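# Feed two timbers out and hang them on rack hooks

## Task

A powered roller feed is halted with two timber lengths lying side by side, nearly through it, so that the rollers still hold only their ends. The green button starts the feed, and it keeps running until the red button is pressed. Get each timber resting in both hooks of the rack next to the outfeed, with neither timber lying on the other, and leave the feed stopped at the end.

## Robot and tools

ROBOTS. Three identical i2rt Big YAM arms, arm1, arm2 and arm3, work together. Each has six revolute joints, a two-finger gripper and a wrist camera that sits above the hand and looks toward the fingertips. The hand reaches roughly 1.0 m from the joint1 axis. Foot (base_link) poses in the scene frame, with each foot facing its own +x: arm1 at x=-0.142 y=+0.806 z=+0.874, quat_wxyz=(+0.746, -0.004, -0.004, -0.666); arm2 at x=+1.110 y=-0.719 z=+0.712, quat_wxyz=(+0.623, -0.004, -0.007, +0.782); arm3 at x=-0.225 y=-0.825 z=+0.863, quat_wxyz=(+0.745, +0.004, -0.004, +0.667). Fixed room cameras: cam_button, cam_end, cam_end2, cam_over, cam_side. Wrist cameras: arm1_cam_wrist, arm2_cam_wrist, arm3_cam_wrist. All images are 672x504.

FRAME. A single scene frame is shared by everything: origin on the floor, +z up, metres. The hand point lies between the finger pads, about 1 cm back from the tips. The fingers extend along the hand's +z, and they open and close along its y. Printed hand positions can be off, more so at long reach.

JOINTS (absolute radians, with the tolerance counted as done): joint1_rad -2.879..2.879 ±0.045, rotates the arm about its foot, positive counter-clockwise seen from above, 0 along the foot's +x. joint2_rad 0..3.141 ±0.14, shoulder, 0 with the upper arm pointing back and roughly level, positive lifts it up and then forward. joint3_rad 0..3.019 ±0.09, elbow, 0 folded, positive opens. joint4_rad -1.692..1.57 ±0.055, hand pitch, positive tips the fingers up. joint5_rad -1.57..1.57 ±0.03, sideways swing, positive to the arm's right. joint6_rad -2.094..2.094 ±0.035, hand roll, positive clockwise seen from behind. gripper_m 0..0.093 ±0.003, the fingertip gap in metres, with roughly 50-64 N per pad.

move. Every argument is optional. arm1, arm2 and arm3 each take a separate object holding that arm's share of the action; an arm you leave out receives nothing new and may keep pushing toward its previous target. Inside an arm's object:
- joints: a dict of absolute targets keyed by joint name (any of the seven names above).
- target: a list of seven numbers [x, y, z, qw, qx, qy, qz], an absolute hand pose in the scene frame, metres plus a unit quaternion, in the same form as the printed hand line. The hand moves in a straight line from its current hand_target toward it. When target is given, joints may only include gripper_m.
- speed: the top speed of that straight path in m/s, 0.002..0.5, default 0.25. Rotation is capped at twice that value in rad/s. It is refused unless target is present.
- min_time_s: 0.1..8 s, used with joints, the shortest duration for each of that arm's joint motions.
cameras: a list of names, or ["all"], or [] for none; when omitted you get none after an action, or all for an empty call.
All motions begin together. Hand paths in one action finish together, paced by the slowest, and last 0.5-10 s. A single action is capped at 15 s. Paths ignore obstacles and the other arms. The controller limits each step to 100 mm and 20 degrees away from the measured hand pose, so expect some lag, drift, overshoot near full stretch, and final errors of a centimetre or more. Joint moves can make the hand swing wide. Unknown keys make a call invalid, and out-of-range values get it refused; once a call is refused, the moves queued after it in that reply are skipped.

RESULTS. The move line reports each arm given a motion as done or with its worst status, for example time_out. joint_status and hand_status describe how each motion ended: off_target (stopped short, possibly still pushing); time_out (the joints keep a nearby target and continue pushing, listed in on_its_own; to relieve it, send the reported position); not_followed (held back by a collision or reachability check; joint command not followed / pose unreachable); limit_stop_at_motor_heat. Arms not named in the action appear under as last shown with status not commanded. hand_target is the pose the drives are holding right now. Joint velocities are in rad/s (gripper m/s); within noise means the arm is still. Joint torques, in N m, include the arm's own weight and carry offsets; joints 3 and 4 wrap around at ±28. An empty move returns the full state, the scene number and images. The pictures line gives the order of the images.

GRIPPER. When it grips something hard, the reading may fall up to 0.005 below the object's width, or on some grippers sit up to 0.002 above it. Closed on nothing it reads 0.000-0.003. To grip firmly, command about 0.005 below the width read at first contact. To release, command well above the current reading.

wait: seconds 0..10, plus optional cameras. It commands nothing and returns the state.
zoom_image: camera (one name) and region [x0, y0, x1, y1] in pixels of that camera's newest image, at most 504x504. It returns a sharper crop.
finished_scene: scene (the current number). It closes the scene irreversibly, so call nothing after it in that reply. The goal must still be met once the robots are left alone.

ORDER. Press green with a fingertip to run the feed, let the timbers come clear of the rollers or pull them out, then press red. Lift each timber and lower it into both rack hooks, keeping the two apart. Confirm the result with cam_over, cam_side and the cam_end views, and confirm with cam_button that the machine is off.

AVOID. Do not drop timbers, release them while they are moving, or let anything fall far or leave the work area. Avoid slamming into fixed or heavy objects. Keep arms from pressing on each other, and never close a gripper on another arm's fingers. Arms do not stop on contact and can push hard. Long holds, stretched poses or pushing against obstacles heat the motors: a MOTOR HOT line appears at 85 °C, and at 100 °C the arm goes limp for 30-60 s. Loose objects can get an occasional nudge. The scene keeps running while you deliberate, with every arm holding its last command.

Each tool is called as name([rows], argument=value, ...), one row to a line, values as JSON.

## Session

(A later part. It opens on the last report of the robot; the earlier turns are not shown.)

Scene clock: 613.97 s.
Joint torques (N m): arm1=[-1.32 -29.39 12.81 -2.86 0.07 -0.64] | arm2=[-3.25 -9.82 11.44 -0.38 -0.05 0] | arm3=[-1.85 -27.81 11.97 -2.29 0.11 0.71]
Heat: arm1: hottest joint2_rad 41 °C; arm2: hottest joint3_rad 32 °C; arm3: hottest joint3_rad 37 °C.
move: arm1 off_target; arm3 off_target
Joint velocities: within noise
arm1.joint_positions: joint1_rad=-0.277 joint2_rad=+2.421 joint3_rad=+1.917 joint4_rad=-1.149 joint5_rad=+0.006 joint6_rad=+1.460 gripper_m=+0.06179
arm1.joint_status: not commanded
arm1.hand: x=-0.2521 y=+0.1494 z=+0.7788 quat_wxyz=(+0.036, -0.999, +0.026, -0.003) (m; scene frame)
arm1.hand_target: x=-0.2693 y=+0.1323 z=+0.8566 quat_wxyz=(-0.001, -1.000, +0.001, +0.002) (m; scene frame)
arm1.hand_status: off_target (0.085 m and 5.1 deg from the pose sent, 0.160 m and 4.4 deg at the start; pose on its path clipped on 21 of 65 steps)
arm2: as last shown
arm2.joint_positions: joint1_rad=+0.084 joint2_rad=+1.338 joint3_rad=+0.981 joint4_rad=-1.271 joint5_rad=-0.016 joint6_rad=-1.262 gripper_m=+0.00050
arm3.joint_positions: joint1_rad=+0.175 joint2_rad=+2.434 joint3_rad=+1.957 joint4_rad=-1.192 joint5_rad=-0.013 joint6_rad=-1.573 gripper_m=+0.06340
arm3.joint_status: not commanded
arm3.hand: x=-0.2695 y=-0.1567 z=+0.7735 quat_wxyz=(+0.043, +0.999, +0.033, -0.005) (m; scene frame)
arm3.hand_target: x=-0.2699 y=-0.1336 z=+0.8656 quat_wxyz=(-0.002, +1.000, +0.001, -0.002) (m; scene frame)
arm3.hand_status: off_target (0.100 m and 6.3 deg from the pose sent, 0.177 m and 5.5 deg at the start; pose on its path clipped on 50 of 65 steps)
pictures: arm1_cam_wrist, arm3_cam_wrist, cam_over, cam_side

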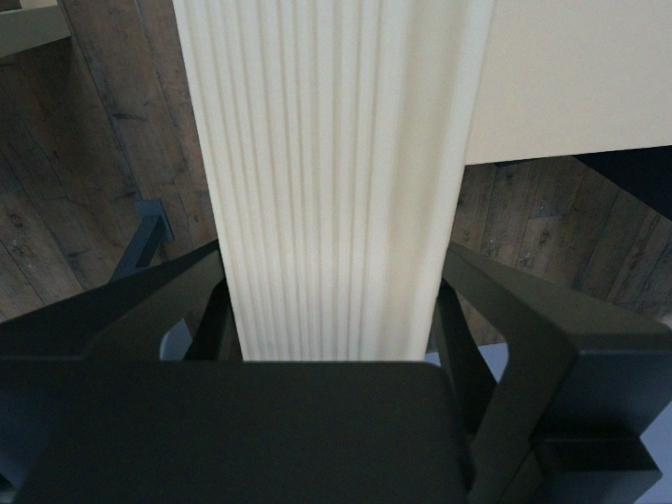

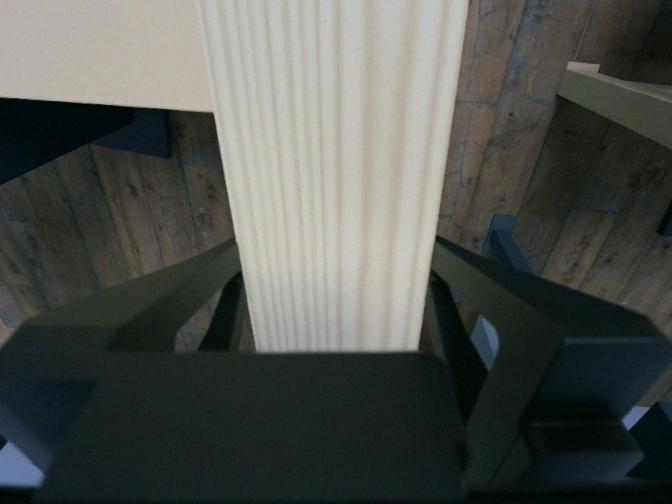

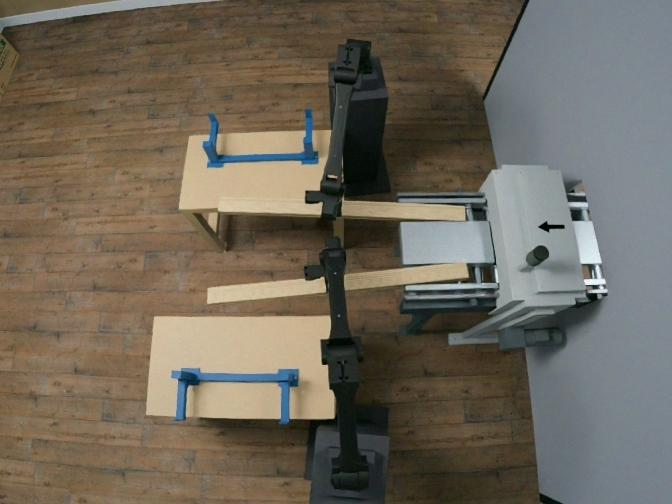

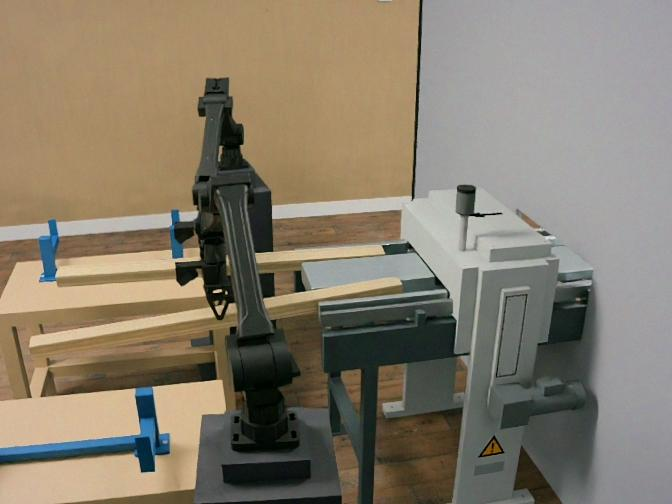

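move(arm1={"joints":{"joint2_rad":2.19,"joint4_rad":-1.25},"min_time_s":1.5}, arm3={"joints":{"joint2_rad":2.17,"joint4_rad":-1.28},"min_time_s":1.5}, cameras=["cam_over","cam_side","cam_end"])

Scene clock: 645.53 s.
Joint torques (N m): arm1=[0.03 -29.27 13.2 -0.55 -0.18 -0.07] | arm2=[-3.19 -9.82 11.43 -0.4 -0.04 0] | arm3=[-1.85 -26.81 12.68 0.12 -0.12 0.11]
Heat: arm1: hottest joint2_rad 46 °C; arm2: hottest joint3_rad 34 °C; arm3: hottest joint3_rad 42 °C.
move: arm1 done; arm3 done
Joint velocities: within noise
arm1.joint_positions: joint1_rad=-0.296 joint2_rad=+2.289 joint3_rad=+1.917 joint4_rad=-1.235 joint5_rad=+0.013 joint6_rad=+1.396 gripper_m=+0.06179
arm1.joint_status: all done
arm1.hand: x=-0.2661 y=+0.1490 z=+0.8659 quat_wxyz=(+0.013, -1.000, +0.004, +0.003) (m; scene frame)
arm1.hand_target: x=-0.2705 y=+0.1275 z=+0.9478 quat_wxyz=(-0.051, -0.999, +0.001, +0.012) (m; scene frame)
arm1.hand_status: not commanded
arm2: as last shown
arm3.joint_positions: joint1_rad=+0.175 joint2_rad=+2.271 joint3_rad=+1.957 joint4_rad=-1.269 joint5_rad=-0.007 joint6_rad=-1.514 gripper_m=+0.06340
arm3.joint_status: all done
arm3.hand: x=-0.2690 y=-0.1486 z=+0.8810 quat_wxyz=(+0.000, +1.000, +0.004, -0.003) (m; scene frame)
arm3.hand_target: x=-0.2705 y=-0.1250 z=+0.9718 quat_wxyz=(-0.074, +0.997, +0.001, -0.007) (m; scene frame)
arm3.hand_status: not commanded
pictures: cam_end, cam_over, cam_side

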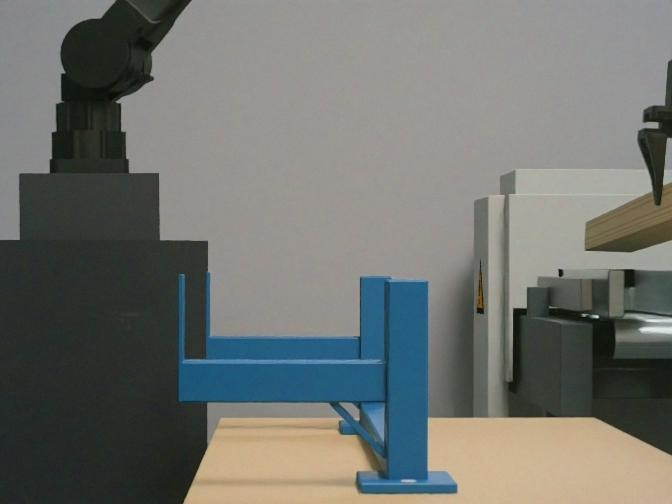

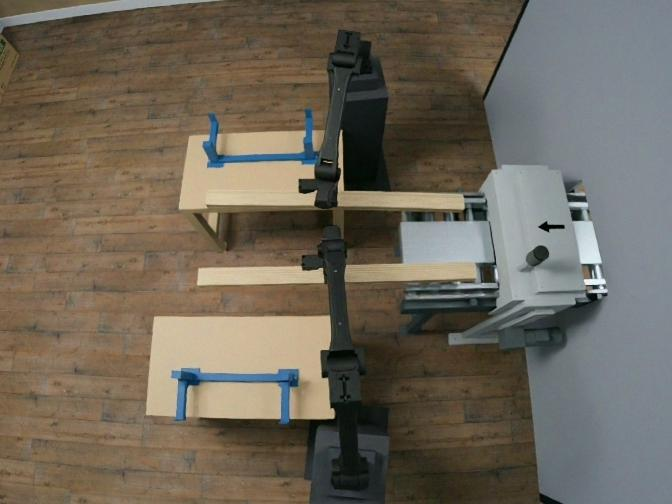

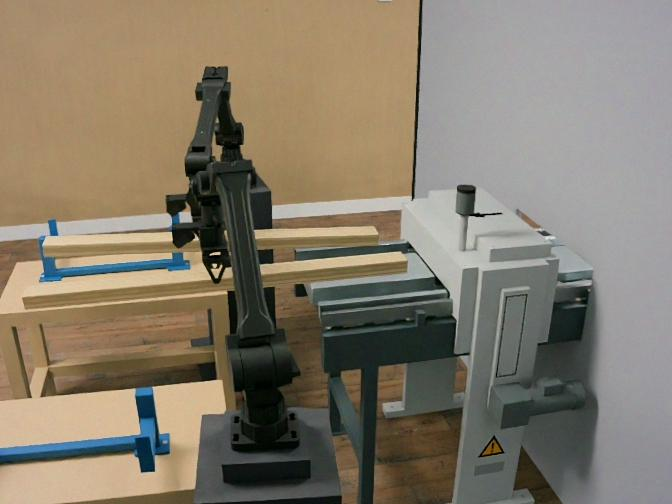

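move(arm1={"target":[-0.62,0.55,0.92,-0.03,-0.99955,0,0],"speed":0.15}, arm3={"target":[-0.71,-0.57,0.93,-0.03,0.99955,0,0],"speed":0.15}, cameras=["cam_over","cam_side","cam_end","cam_end2","arm1_cam_wrist","arm3_cam_wrist"])

Scene clock: 673.83 s.
Joint torques (N m): arm1=[0.85 -19.25 14.86 -0.91 -0.36 -0.07] | arm2=[-3.25 -9.88 11.44 -0.4 -0.05 0] | arm3=[-2.26 -17.38 14.5 -0.28 0.11 0.13]
Heat: arm1: hottest joint2_rad 41 °C; arm2: hottest joint3_rad 35 °C; arm3: hottest joint3_rad 44 °C.
move: arm1 off_target; arm3 off_target
Joint velocities: within noise
arm1.joint_positions: joint1_rad=-1.205 joint2_rad=+1.911 joint3_rad=+1.301 joint4_rad=-1.031 joint5_rad=-0.034 joint6_rad=+0.488 gripper_m=+0.06179
arm1.joint_status: not commanded
arm1.hand: x=-0.5899 y=+0.5676 z=+0.8749 quat_wxyz=(-0.005, -0.999, +0.005, -0.039) (m; scene frame)
arm1.hand_target: x=-0.6173 y=+0.5514 z=+0.9206 quat_wxyz=(-0.030, -1.000, +0.000, +0.000) (m; scene frame)
arm1.hand_status: off_target (0.057 m and 5.4 deg from the pose sent, 0.537 m and 5.0 deg at the start)
arm2: as last shown
arm3.joint_positions: joint1_rad=+1.215 joint2_rad=+1.895 joint3_rad=+1.312 joint4_rad=-1.088 joint5_rad=+0.036 joint6_rad=-0.480 gripper_m=+0.06340
arm3.joint_status: not commanded
arm3.hand: x=-0.6690 y=-0.5938 z=+0.8760 quat_wxyz=(+0.001, +0.999, +0.007, +0.053) (m; scene frame)
arm3.hand_target: x=-0.7053 y=-0.5725 z=+0.9314 quat_wxyz=(-0.030, +1.000, +0.000, -0.001) (m; scene frame)
arm3.hand_status: off_target (0.072 m and 7.1 deg from the pose sent, 0.612 m and 3.5 deg at the start)
pictures: arm1_cam_wrist, arm3_cam_wrist, cam_end, cam_end2, cam_over, cam_side

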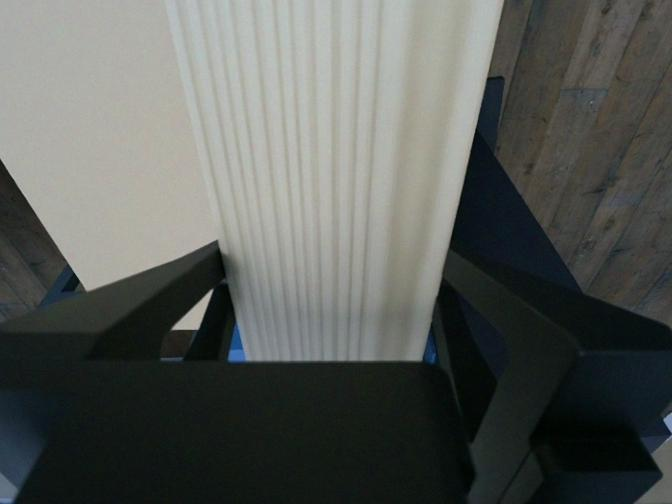

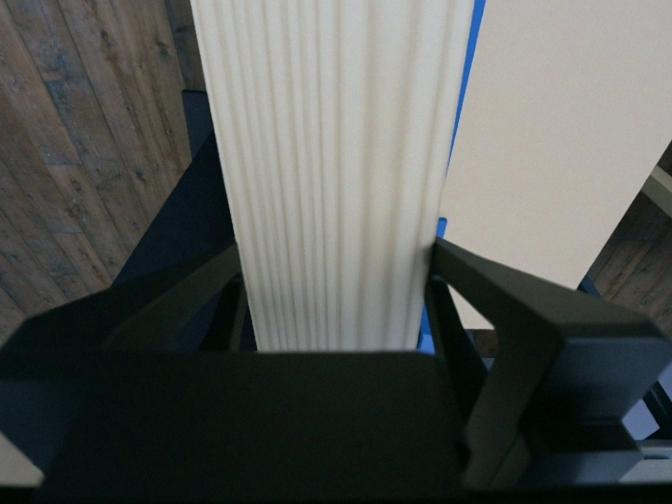

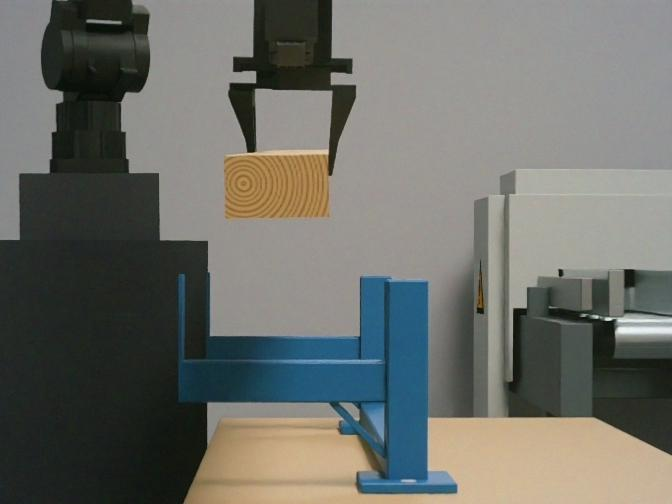

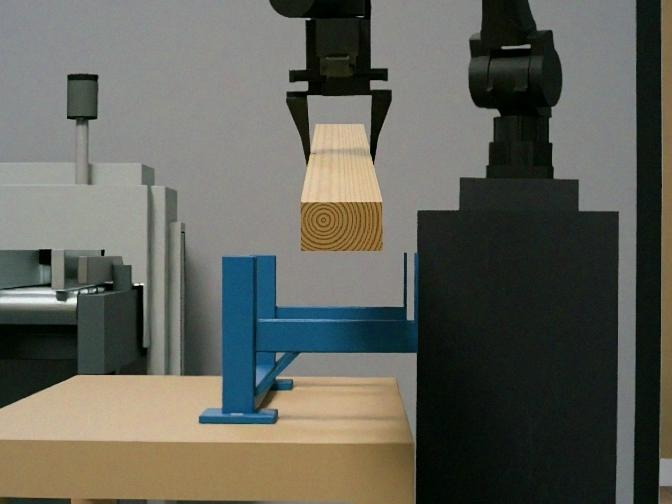

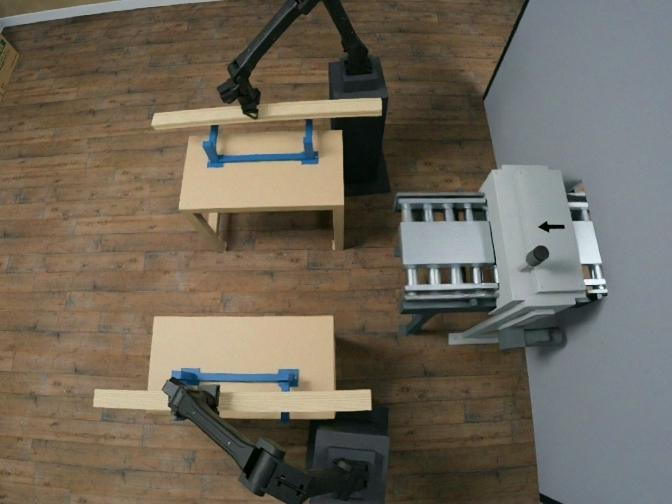

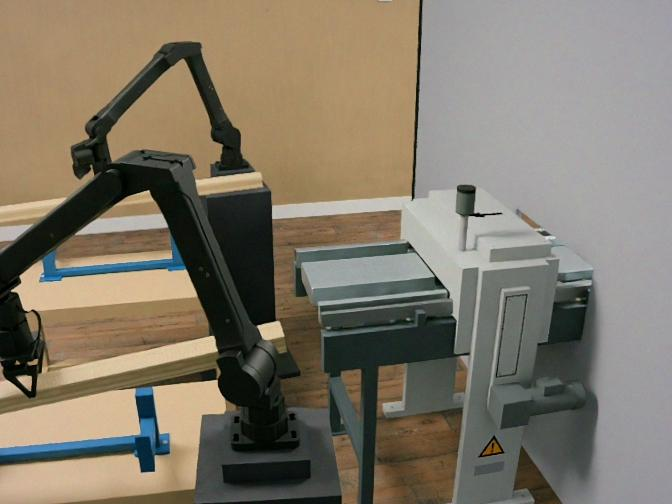

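move(arm1={"target":[-0.62,0.55,0.80,-0.03,-0.9987,0,0.04],"speed":0.1}, arm3={"target":[-0.71,-0.57,0.81,-0.03,0.998,0,-0.053],"speed":0.1}, cameras=["cam_over","cam_side","cam_end","cam_end2"])

Scene clock: 693.73 s.
Joint torques (N m): arm1=[1.44 -20.54 8.79 0.38 -0.11 0.01] | arm2=[-3.25 -9.82 11.44 -0.39 -0.05 0.01] | arm3=[-2.84 -18.02 8.06 0.7 -0.18 0]
Heat: arm1: hottest joint2_rad 39 °C; arm2: hottest joint3_rad 36 °C; arm3: hottest joint3_rad 49 °C.
move: arm1 off_target; arm3 off_target
Joint velocities: within noise
arm1.joint_positions: joint1_rad=-1.205 joint2_rad=+2.067 joint3_rad=+1.213 joint4_rad=-0.691 joint5_rad=-0.003 joint6_rad=+0.487 gripper_m=+0.06179
arm1.joint_status: not commanded
arm1.hand: x=-0.6024 y=+0.5658 z=+0.7713 quat_wxyz=(-0.013, -1.000, +0.004, +0.010) (m; scene frame)
arm1.hand_target: x=-0.6193 y=+0.5504 z=+0.8000 quat_wxyz=(-0.030, -0.999, +0.000, +0.040) (m; scene frame)
arm1.hand_status: off_target (0.037 m and 3.9 deg from the pose sent, 0.083 m and 9.6 deg at the start)
arm2: as last shown
arm3.joint_positions: joint1_rad=+1.207 joint2_rad=+2.034 joint3_rad=+1.217 joint4_rad=-0.720 joint5_rad=-0.005 joint6_rad=-0.480 gripper_m=+0.06340
arm3.joint_status: not commanded
arm3.hand: x=-0.6887 y=-0.5864 z=+0.7778 quat_wxyz=(-0.011, +1.000, +0.003, -0.016) (m; scene frame)
arm3.hand_target: x=-0.7089 y=-0.5706 z=+0.8102 quat_wxyz=(-0.030, +0.998, +0.000, -0.053) (m; scene frame)
arm3.hand_status: off_target (0.042 m and 4.8 deg from the pose sent, 0.081 m and 12.7 deg at the start)
pictures: cam_end, cam_end2, cam_over, cam_side

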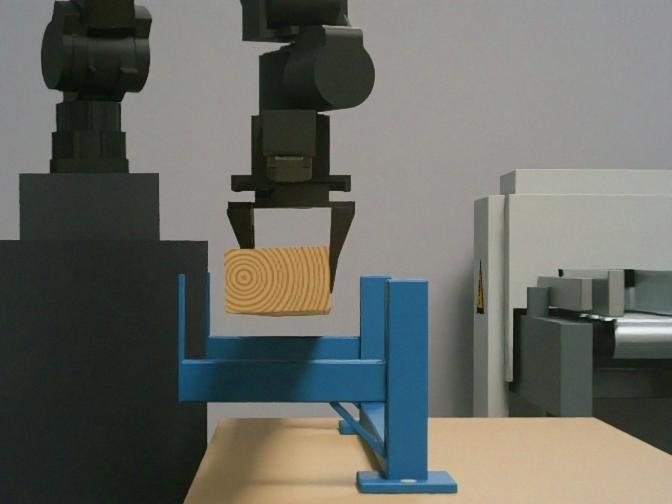

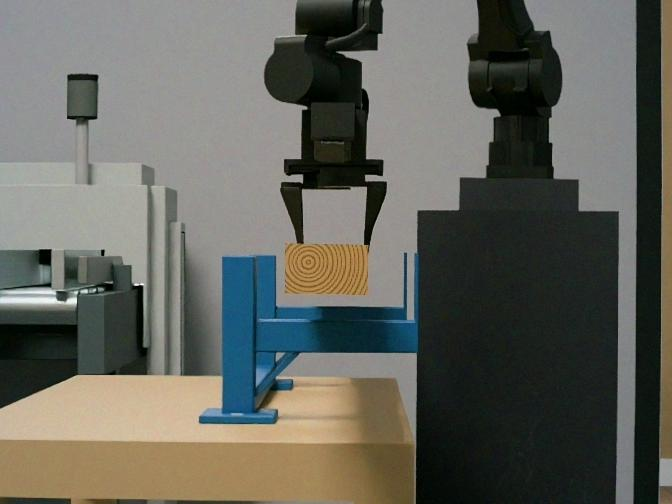

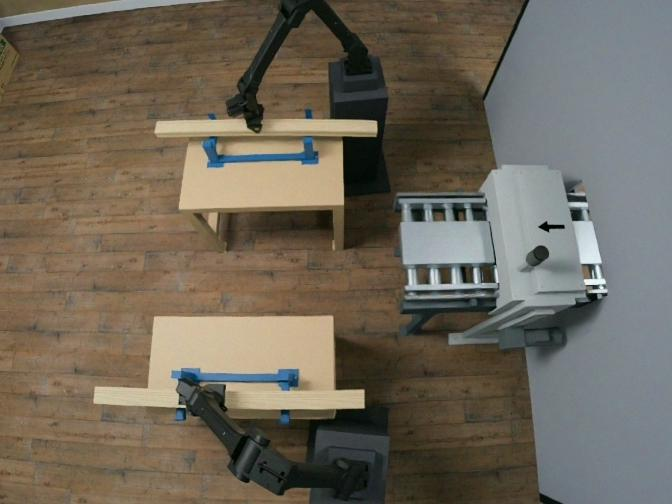

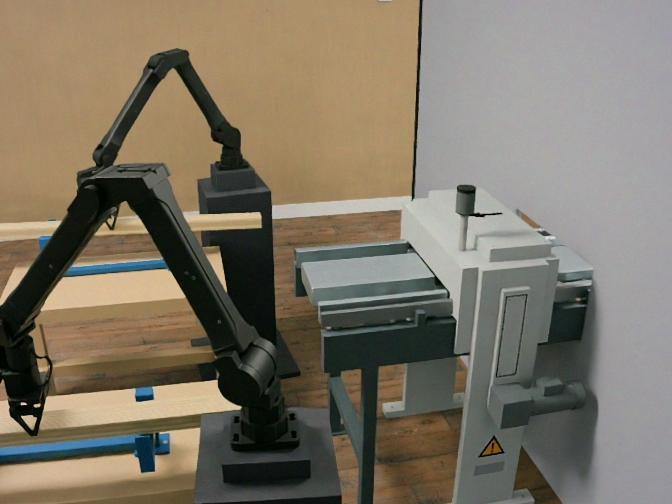

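move(arm1={"target":[-0.62,0.55,0.755,-0.03,-0.9987,0,0.03],"speed":0.05}, arm3={"target":[-0.71,-0.57,0.76,-0.03,0.998,0,-0.04],"speed":0.05}, cameras=["cam_end","cam_end2"])

Scene clock: 701.83 s.
Joint torques (N m): arm1=[1.2 -17.38 9.1 1.28 -0.26 -0.02] | arm2=[-3.25 -9.88 11.43 -0.38 -0.05 0] | arm3=[-2.37 -15.68 8.2 1.42 0.09 0.05]
Heat: arm1: hottest joint2_rad 39 °C; arm2: hottest joint3_rad 36 °C; arm3: hottest joint3_rad 47 °C.
move: arm1 off_target; arm3 off_target
Joint velocities: within noise
arm1.joint_positions: joint1_rad=-1.204 joint2_rad=+2.125 joint3_rad=+1.213 joint4_rad=-0.647 joint5_rad=-0.008 joint6_rad=+0.487 gripper_m=+0.06179
arm1.joint_status: not commanded
arm1.hand: x=-0.5989 y=+0.5661 z=+0.7430 quat_wxyz=(-0.012, -1.000, +0.004, +0.003) (m; scene frame)
arm1.hand_target: x=-0.6193 y=+0.5504 z=+0.7559 quat_wxyz=(-0.030, -0.999, +0.000, +0.030) (m; scene frame)
arm1.hand_status: off_target (0.029 m and 3.7 deg from the pose sent, 0.029 m and 3.0 deg at the start)
arm2: as last shown
arm3.joint_positions: joint1_rad=+1.207 joint2_rad=+2.100 joint3_rad=+1.217 joint4_rad=-0.659 joint5_rad=-0.001 joint6_rad=-0.480 gripper_m=+0.06340
arm3.joint_status: not commanded
arm3.hand: x=-0.6882 y=-0.5854 z=+0.7455 quat_wxyz=(-0.012, +1.000, +0.003, -0.013) (m; scene frame)
arm3.hand_target: x=-0.7093 y=-0.5705 z=+0.7610 quat_wxyz=(-0.030, +0.999, +0.000, -0.040) (m; scene frame)
arm3.hand_status: off_target (0.030 m and 3.8 deg from the pose sent, 0.032 m and 3.5 deg at the start)
pictures: cam_end, cam_end2

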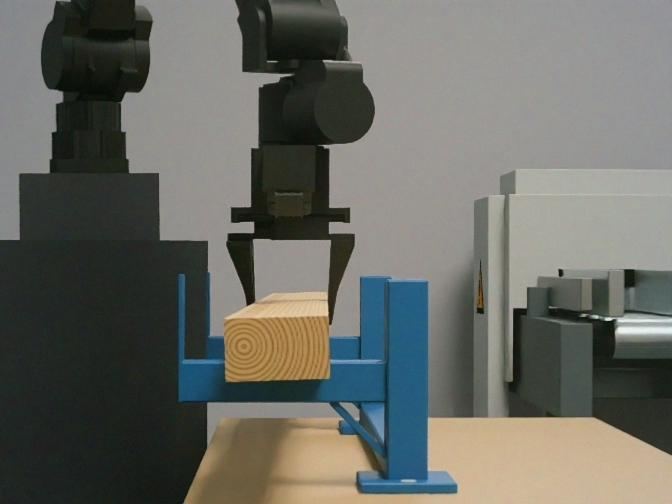

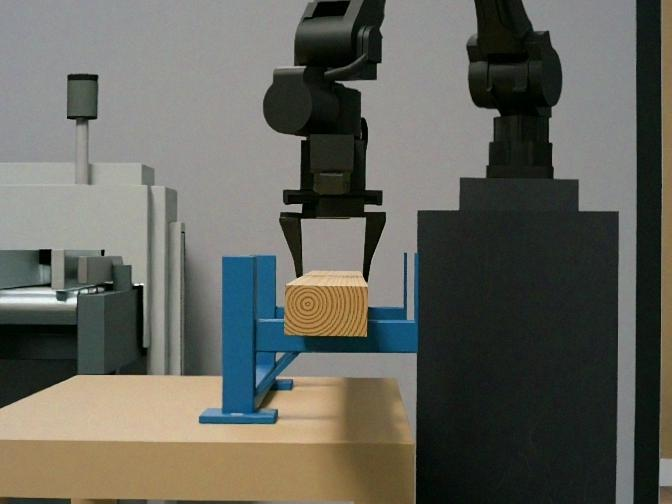

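move(arm1={"target":[-0.62,0.552,0.725,-0.03,-0.9987,0,0.03],"speed":0.05}, arm3={"target":[-0.71,-0.572,0.73,-0.03,0.998,0,-0.04],"speed":0.05}, cameras=["cam_end","cam_end2","cam_over"])

Scene clock: 714.73 s.
Joint torques (N m): arm1=[0.91 -13.33 8.88 3.7 -0.34 -0.05] | arm2=[-3.25 -9.82 11.44 -0.39 -0.04 0] | arm3=[-2.02 -11.75 7.84 3.4 0.27 0.1]
Heat: arm1: hottest joint2_rad 36 °C; arm2: hottest joint3_rad 36 °C; arm3: hottest joint3_rad 45 °C.
move: arm1 off_target; arm3 off_target
Joint velocities: within noise
arm1.joint_positions: joint1_rad=-1.204 joint2_rad=+2.128 joint3_rad=+1.213 joint4_rad=-0.642 joint5_rad=-0.005 joint6_rad=+0.487 gripper_m=+0.06179
arm1.joint_status: not commanded
arm1.hand: x=-0.5995 y=+0.5663 z=+0.7415 quat_wxyz=(-0.012, -1.000, +0.004, +0.005) (m; scene frame)
arm1.hand_target: x=-0.6186 y=+0.5528 z=+0.7269 quat_wxyz=(-0.030, -0.999, +0.000, +0.030) (m; scene frame)
arm1.hand_status: off_target (0.030 m and 3.6 deg from the pose sent, 0.031 m and 3.7 deg at the start)
arm2: as last shown
arm3.joint_positions: joint1_rad=+1.207 joint2_rad=+2.103 joint3_rad=+1.217 joint4_rad=-0.655 joint5_rad=-0.006 joint6_rad=-0.480 gripper_m=+0.06340
arm3.joint_status: not commanded
arm3.hand: x=-0.6887 y=-0.5861 z=+0.7438 quat_wxyz=(-0.010, +1.000, +0.003, -0.014) (m; scene frame)
arm3.hand_target: x=-0.7087 y=-0.5728 z=+0.7318 quat_wxyz=(-0.030, +0.999, +0.000, -0.040) (m; scene frame)
arm3.hand_status: off_target (0.029 m and 3.8 deg from the pose sent, 0.030 m and 3.8 deg at the start)
pictures: cam_end, cam_end2, cam_over

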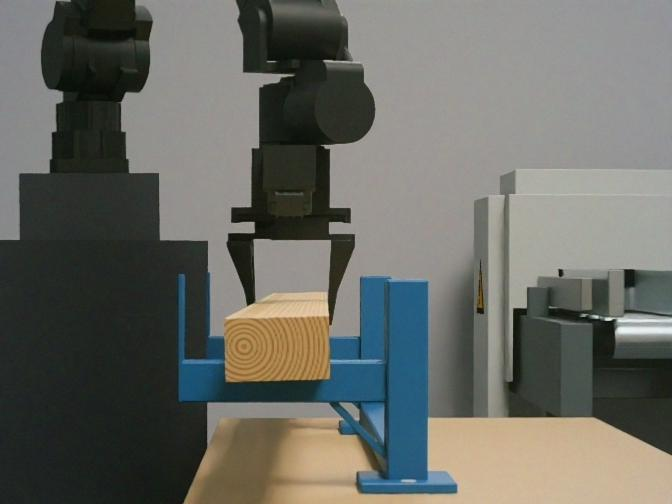

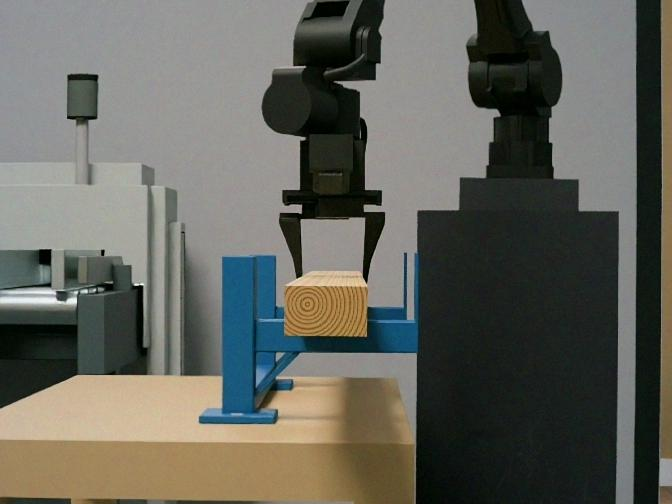

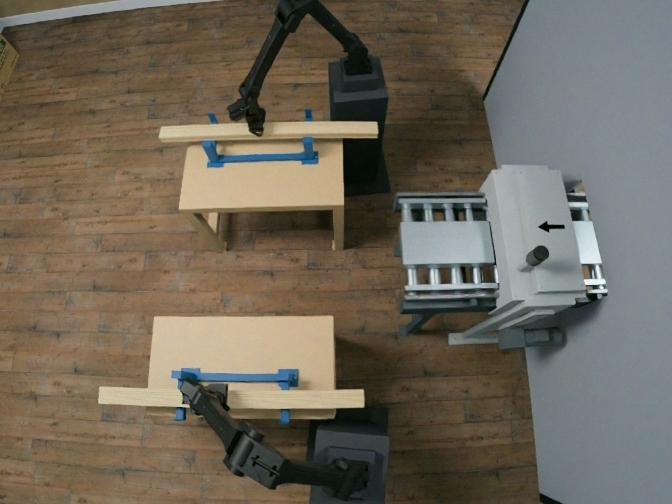

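move(arm1={"target":[-0.608,0.56,0.742,-0.02,-0.9995,0,0.015],"speed":0.05}, arm3={"target":[-0.698,-0.58,0.744,-0.02,0.9995,0,-0.02],"speed":0.05})

move(arm1={"joints":{"gripper_m":0.066}}, arm3={"joints":{"gripper_m":0.067}})

move(arm1={"joints":{"gripper_m":0.09}}, arm3={"joints":{"gripper_m":0.09}}, cameras=["cam_end","cam_end2","arm1_cam_wrist","arm3_cam_wrist"])

Scene clock: 730.20 s.
Joint torques (N m): arm1=[0.67 -16.21 7.56 1.13 -0.26 -0.07] | arm2=[-3.25 -9.82 11.44 -0.39 -0.05 0.01] | arm3=[-1.85 -14.1 7.27 1.17 0.3 0.11]
Heat: arm1: hottest joint2_rad 35 °C; arm2: hottest joint3_rad 36 °C; arm3: hottest joint3_rad 43 °C.
move: arm1 off_target; arm3 off_target
Joint velocities: within noise
arm1.joint_positions: joint1_rad=-1.204 joint2_rad=+2.127 joint3_rad=+1.211 joint4_rad=-0.643 joint5_rad=-0.004 joint6_rad=+0.487 gripper_m=+0.06179
arm1.joint_status: not commanded
arm1.hand: x=-0.5986 y=+0.5670 z=+0.7413 quat_wxyz=(-0.010, -1.000, +0.004, +0.004) (m; scene frame)
arm1.hand_target: x=-0.6079 y=+0.5601 z=+0.7423 quat_wxyz=(-0.020, -1.000, +0.000, +0.015) (m; scene frame)
arm1.hand_status: off_target (0.012 m and 1.8 deg from the pose sent, 0.011 m and 1.6 deg at the start)
arm2: as last shown
arm3.joint_positions: joint1_rad=+1.207 joint2_rad=+2.103 joint3_rad=+1.217 joint4_rad=-0.659 joint5_rad=-0.006 joint6_rad=-0.480 gripper_m=+0.06340
arm3.joint_status: not commanded
arm3.hand: x=-0.6879 y=-0.5865 z=+0.7437 quat_wxyz=(-0.009, +1.000, +0.003, -0.012) (m; scene frame)
arm3.hand_target: x=-0.6979 y=-0.5802 z=+0.7443 quat_wxyz=(-0.020, +1.000, +0.000, -0.020) (m; scene frame)
arm3.hand_status: off_target (0.012 m and 1.5 deg from the pose sent, 0.011 m and 1.4 deg at the start)
pictures: none

Scene clock: 730.87 s.
Joint torques (N m): arm1=[0.85 -16.21 7.56 0.77 -0.14 -0.06] | arm2=[-3.25 -9.82 11.44 -0.39 -0.05 0] | arm3=[-1.79 -14.04 7.28 1.05 -0.01 0.12]
Heat: arm1: hottest joint2_rad 35 °C; arm2: hottest joint3_rad 36 °C; arm3: hottest joint3_rad 43 °C.
move: arm1 done; arm3 done
Joint velocities: within noise
arm1.joint_positions: joint1_rad=-1.204 joint2_rad=+2.128 joint3_rad=+1.211 joint4_rad=-0.634 joint5_rad=-0.007 joint6_rad=+0.487 gripper_m=+0.06594
arm1.joint_status: all done
arm1.hand: x=-0.6002 y=+0.5655 z=+0.7412 quat_wxyz=(-0.014, -1.000, +0.004, +0.007) (m; scene frame)
arm1.hand_target: x=-0.6079 y=+0.5600 z=+0.7423 quat_wxyz=(-0.020, -1.000, +0.000, +0.015) (m; scene frame)
arm1.hand_status: not commanded
arm2.joint_positions: joint1_rad=+0.084 joint2_rad=+1.338 joint3_rad=+0.981 joint4_rad=-1.271 joint5_rad=-0.016 joint6_rad=-1.262 gripper_m=+0.00050
arm2.joint_status: not commanded
arm2.hand: x=+1.0019 y=-0.3924 z=+0.8460 quat_wxyz=(+0.027, +1.000, -0.001, +0.008) (m; scene frame)
arm2.hand_target: x=+1.0003 y=-0.3741 z=+0.8701 quat_wxyz=(+0.000, +1.000, +0.000, +0.000) (m; scene frame)
arm2.hand_status: not commanded
arm3.joint_positions: joint1_rad=+1.208 joint2_rad=+2.103 joint3_rad=+1.217 joint4_rad=-0.657 joint5_rad=+0.003 joint6_rad=-0.480 gripper_m=+0.06695
arm3.joint_status: all done
arm3.hand: x=-0.6877 y=-0.5851 z=+0.7438 quat_wxyz=(-0.014, +1.000, +0.003, -0.011) (m; scene frame)
arm3.hand_target: x=-0.6978 y=-0.5802 z=+0.7443 quat_wxyz=(-0.020, +1.000, +0.000, -0.020) (m; scene frame)
arm3.hand_status: not commanded
pictures: none

Scene clock: 731.47 s.
Joint torques (N m): arm1=[0.79 -16.38 7.6 0.77 -0.14 -0.07] | arm2=[-3.25 -9.82 11.44 -0.39 -0.05 0.01] | arm3=[-1.85 -14.15 7.27 1.07 -0.02 0.12]
Heat: arm1: hottest joint2_rad 35 °C; arm2: hottest joint3_rad 36 °C; arm3: hottest joint3_rad 43 °C.
move: arm1 done; arm3 done
Joint velocities: within noise
arm1.joint_positions: joint1_rad=-1.204 joint2_rad=+2.128 joint3_rad=+1.211 joint4_rad=-0.634 joint5_rad=-0.007 joint6_rad=+0.487 gripper_m=+0.08985
arm1.joint_status: all done
arm1.hand: x=-0.6002 y=+0.5655 z=+0.7412 quat_wxyz=(-0.014, -1.000, +0.004, +0.007) (m; scene frame)
arm1.hand_target: x=-0.6079 y=+0.5600 z=+0.7423 quat_wxyz=(-0.020, -1.000, +0.000, +0.015) (m; scene frame)
arm1.hand_status: not commanded
arm2: as last shown
arm3.joint_positions: joint1_rad=+1.208 joint2_rad=+2.103 joint3_rad=+1.217 joint4_rad=-0.657 joint5_rad=+0.003 joint6_rad=-0.480 gripper_m=+0.08987
arm3.joint_status: all done
arm3.hand: x=-0.6878 y=-0.5851 z=+0.7438 quat_wxyz=(-0.014, +1.000, +0.003, -0.011) (m; scene frame)
arm3.hand_target: x=-0.6979 y=-0.5802 z=+0.7443 quat_wxyz=(-0.020, +1.000, +0.000, -0.020) (m; scene frame)
arm3.hand_status: not commanded
pictures: arm1_cam_wrist, arm3_cam_wrist, cam_end, cam_end2

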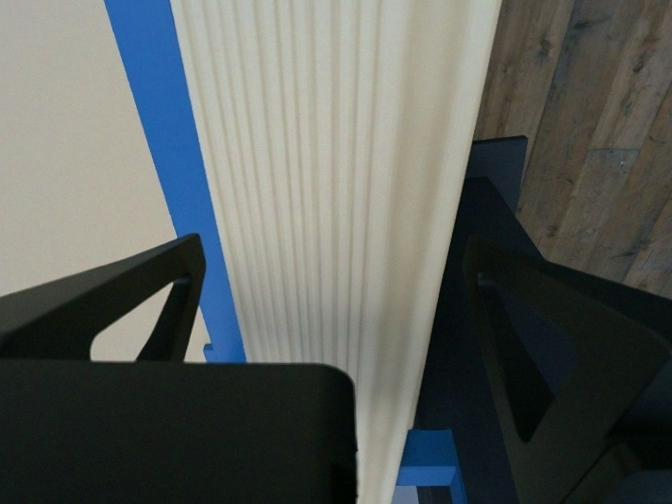

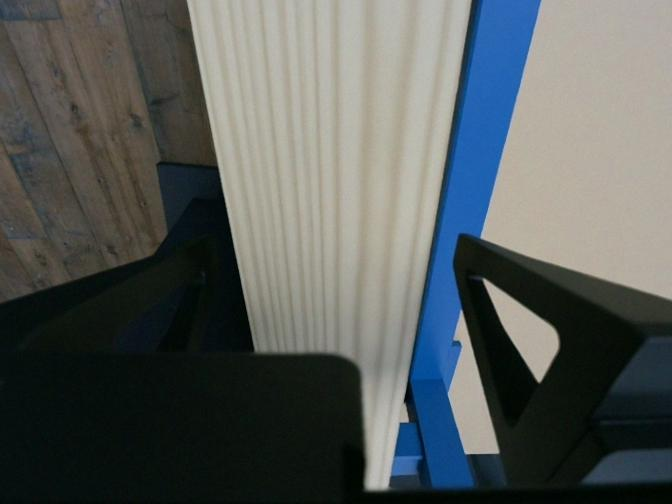

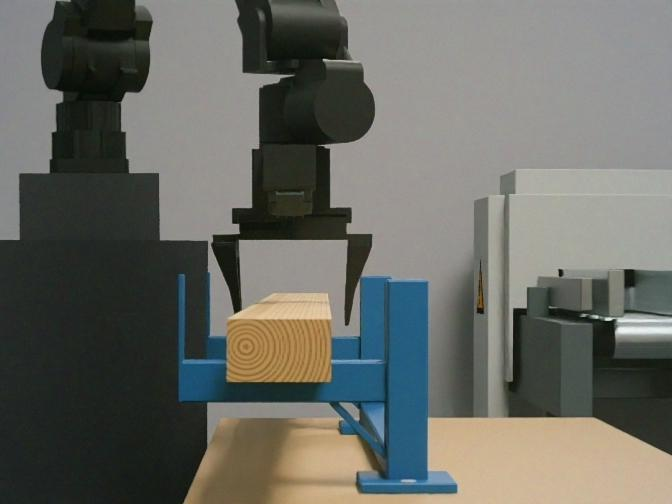

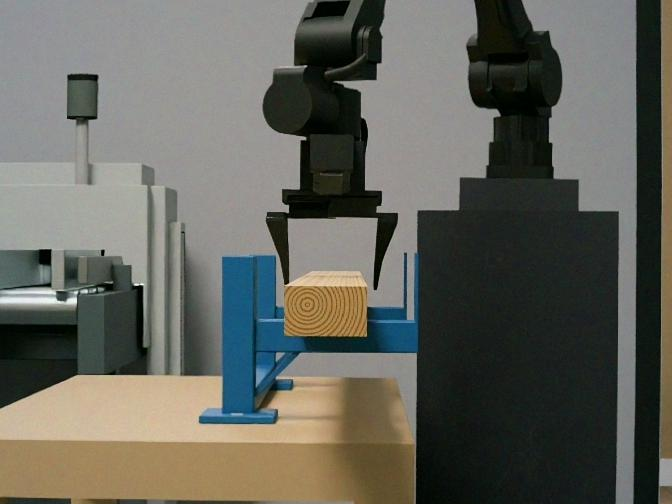

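move(arm1={"target":[-0.608,0.56,0.95,-0.02,-0.9995,0,0.015],"speed":0.15}, arm3={"target":[-0.698,-0.58,0.95,-0.02,0.9995,0,-0.02],"speed":0.15}, arm2={"target":[0.97,-0.375,0.93,0,1,0,0],"speed":0.15}, cameras=["cam_over","cam_button","cam_end","cam_end2"])

Scene clock: 752.43 s.
Joint torques (N m): arm1=[1.14 -15.33 12.48 -0.08 -0.15 -0.02] | arm2=[-1.55 -10.11 12.07 -0.39 -0.11 0.25] | arm3=[-2.14 -13.33 11.32 0.29 -0.02 0.07]
Heat: arm1: hottest joint2_rad 35 °C; arm2: hottest joint3_rad 37 °C; arm3: hottest joint3_rad 41 °C.
move: arm1 off_target; arm2 off_target; arm3 off_target
Joint velocities: within noise
arm1.joint_positions: joint1_rad=-1.204 joint2_rad=+1.794 joint3_rad=+1.314 joint4_rad=-1.079 joint5_rad=-0.007 joint6_rad=+0.487 gripper_m=+0.08992
arm1.joint_status: not commanded
arm1.hand: x=-0.5972 y=+0.5695 z=+0.9365 quat_wxyz=(-0.012, -1.000, +0.004, +0.003) (m; scene frame)
arm1.hand_target: x=-0.6075 y=+0.5602 z=+0.9501 quat_wxyz=(-0.020, -1.000, +0.000, +0.015) (m; scene frame)
arm1.hand_status: off_target (0.020 m and 1.7 deg from the pose sent, 0.209 m and 1.3 deg at the start)
arm2.joint_positions: joint1_rad=+0.136 joint2_rad=+1.325 joint3_rad=+1.126 joint4_rad=-1.432 joint5_rad=-0.016 joint6_rad=-1.210 gripper_m=+0.00050
arm2.joint_status: not commanded
arm2.hand: x=+0.9802 y=-0.3887 z=+0.9036 quat_wxyz=(+0.028, +1.000, +0.000, +0.010) (m; scene frame)
arm2.hand_target: x=+0.9705 y=-0.3763 z=+0.9298 quat_wxyz=(+0.000, +1.000, +0.000, -0.001) (m; scene frame)
arm2.hand_status: off_target (0.031 m and 3.4 deg from the pose sent, 0.092 m and 3.2 deg at the start)
arm3.joint_positions: joint1_rad=+1.208 joint2_rad=+1.789 joint3_rad=+1.333 joint4_rad=-1.100 joint5_rad=+0.003 joint6_rad=-0.480 gripper_m=+0.08994
arm3.joint_status: not commanded
arm3.hand: x=-0.6840 y=-0.5894 z=+0.9348 quat_wxyz=(-0.011, +1.000, +0.003, -0.006) (m; scene frame)
arm3.hand_target: x=-0.6974 y=-0.5804 z=+0.9502 quat_wxyz=(-0.020, +1.000, +0.000, -0.020) (m; scene frame)
arm3.hand_status: off_target (0.023 m and 2.0 deg from the pose sent, 0.207 m and 1.3 deg at the start)
pictures: cam_button, cam_end, cam_end2, cam_over

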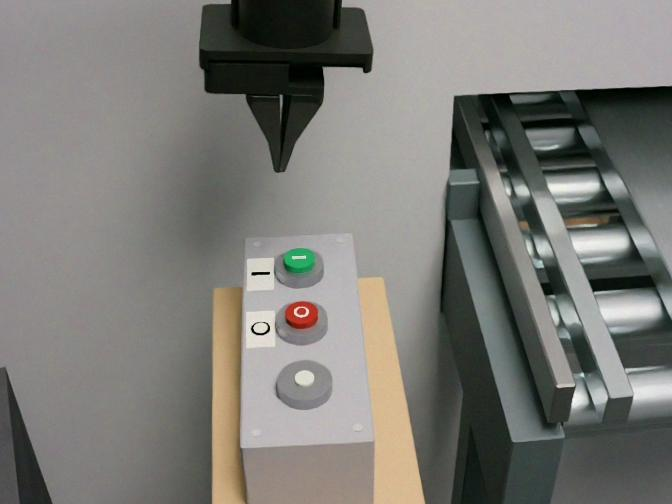

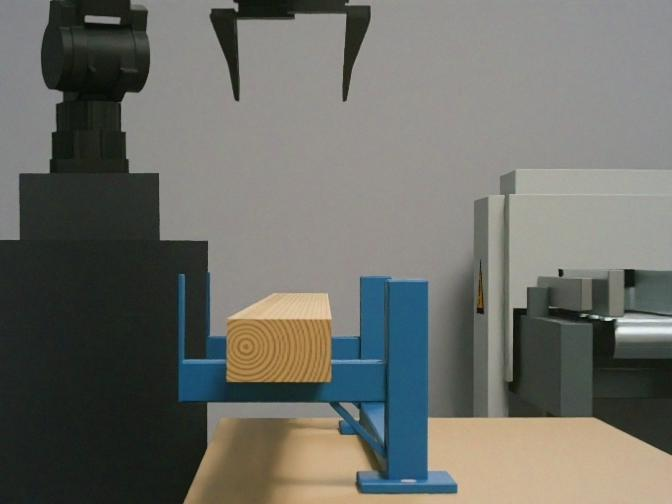

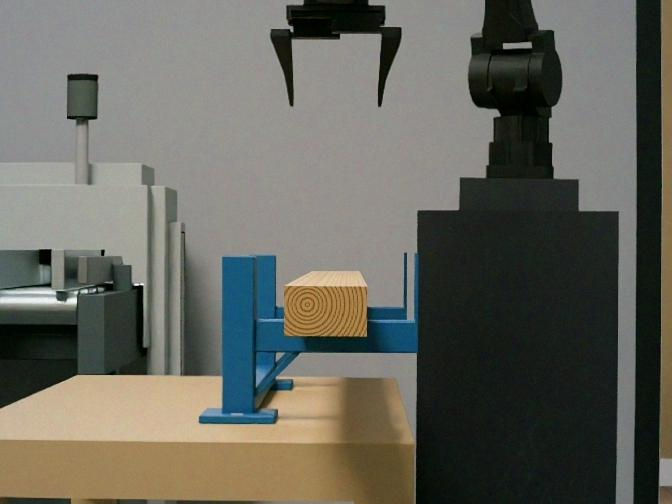

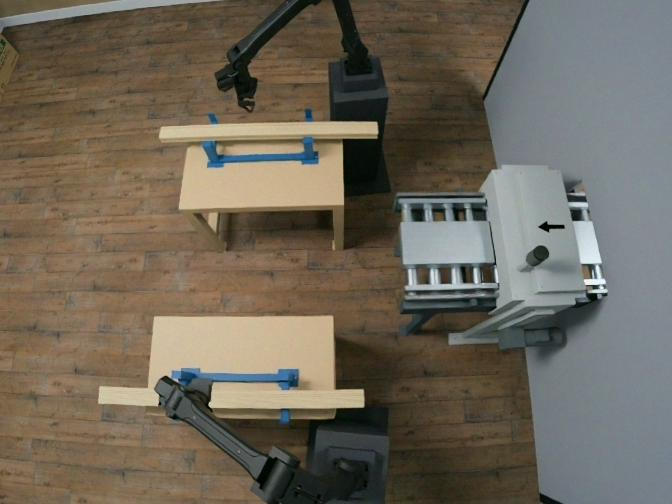

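finished_scene(scene=1)

The scene is finished: the task was done.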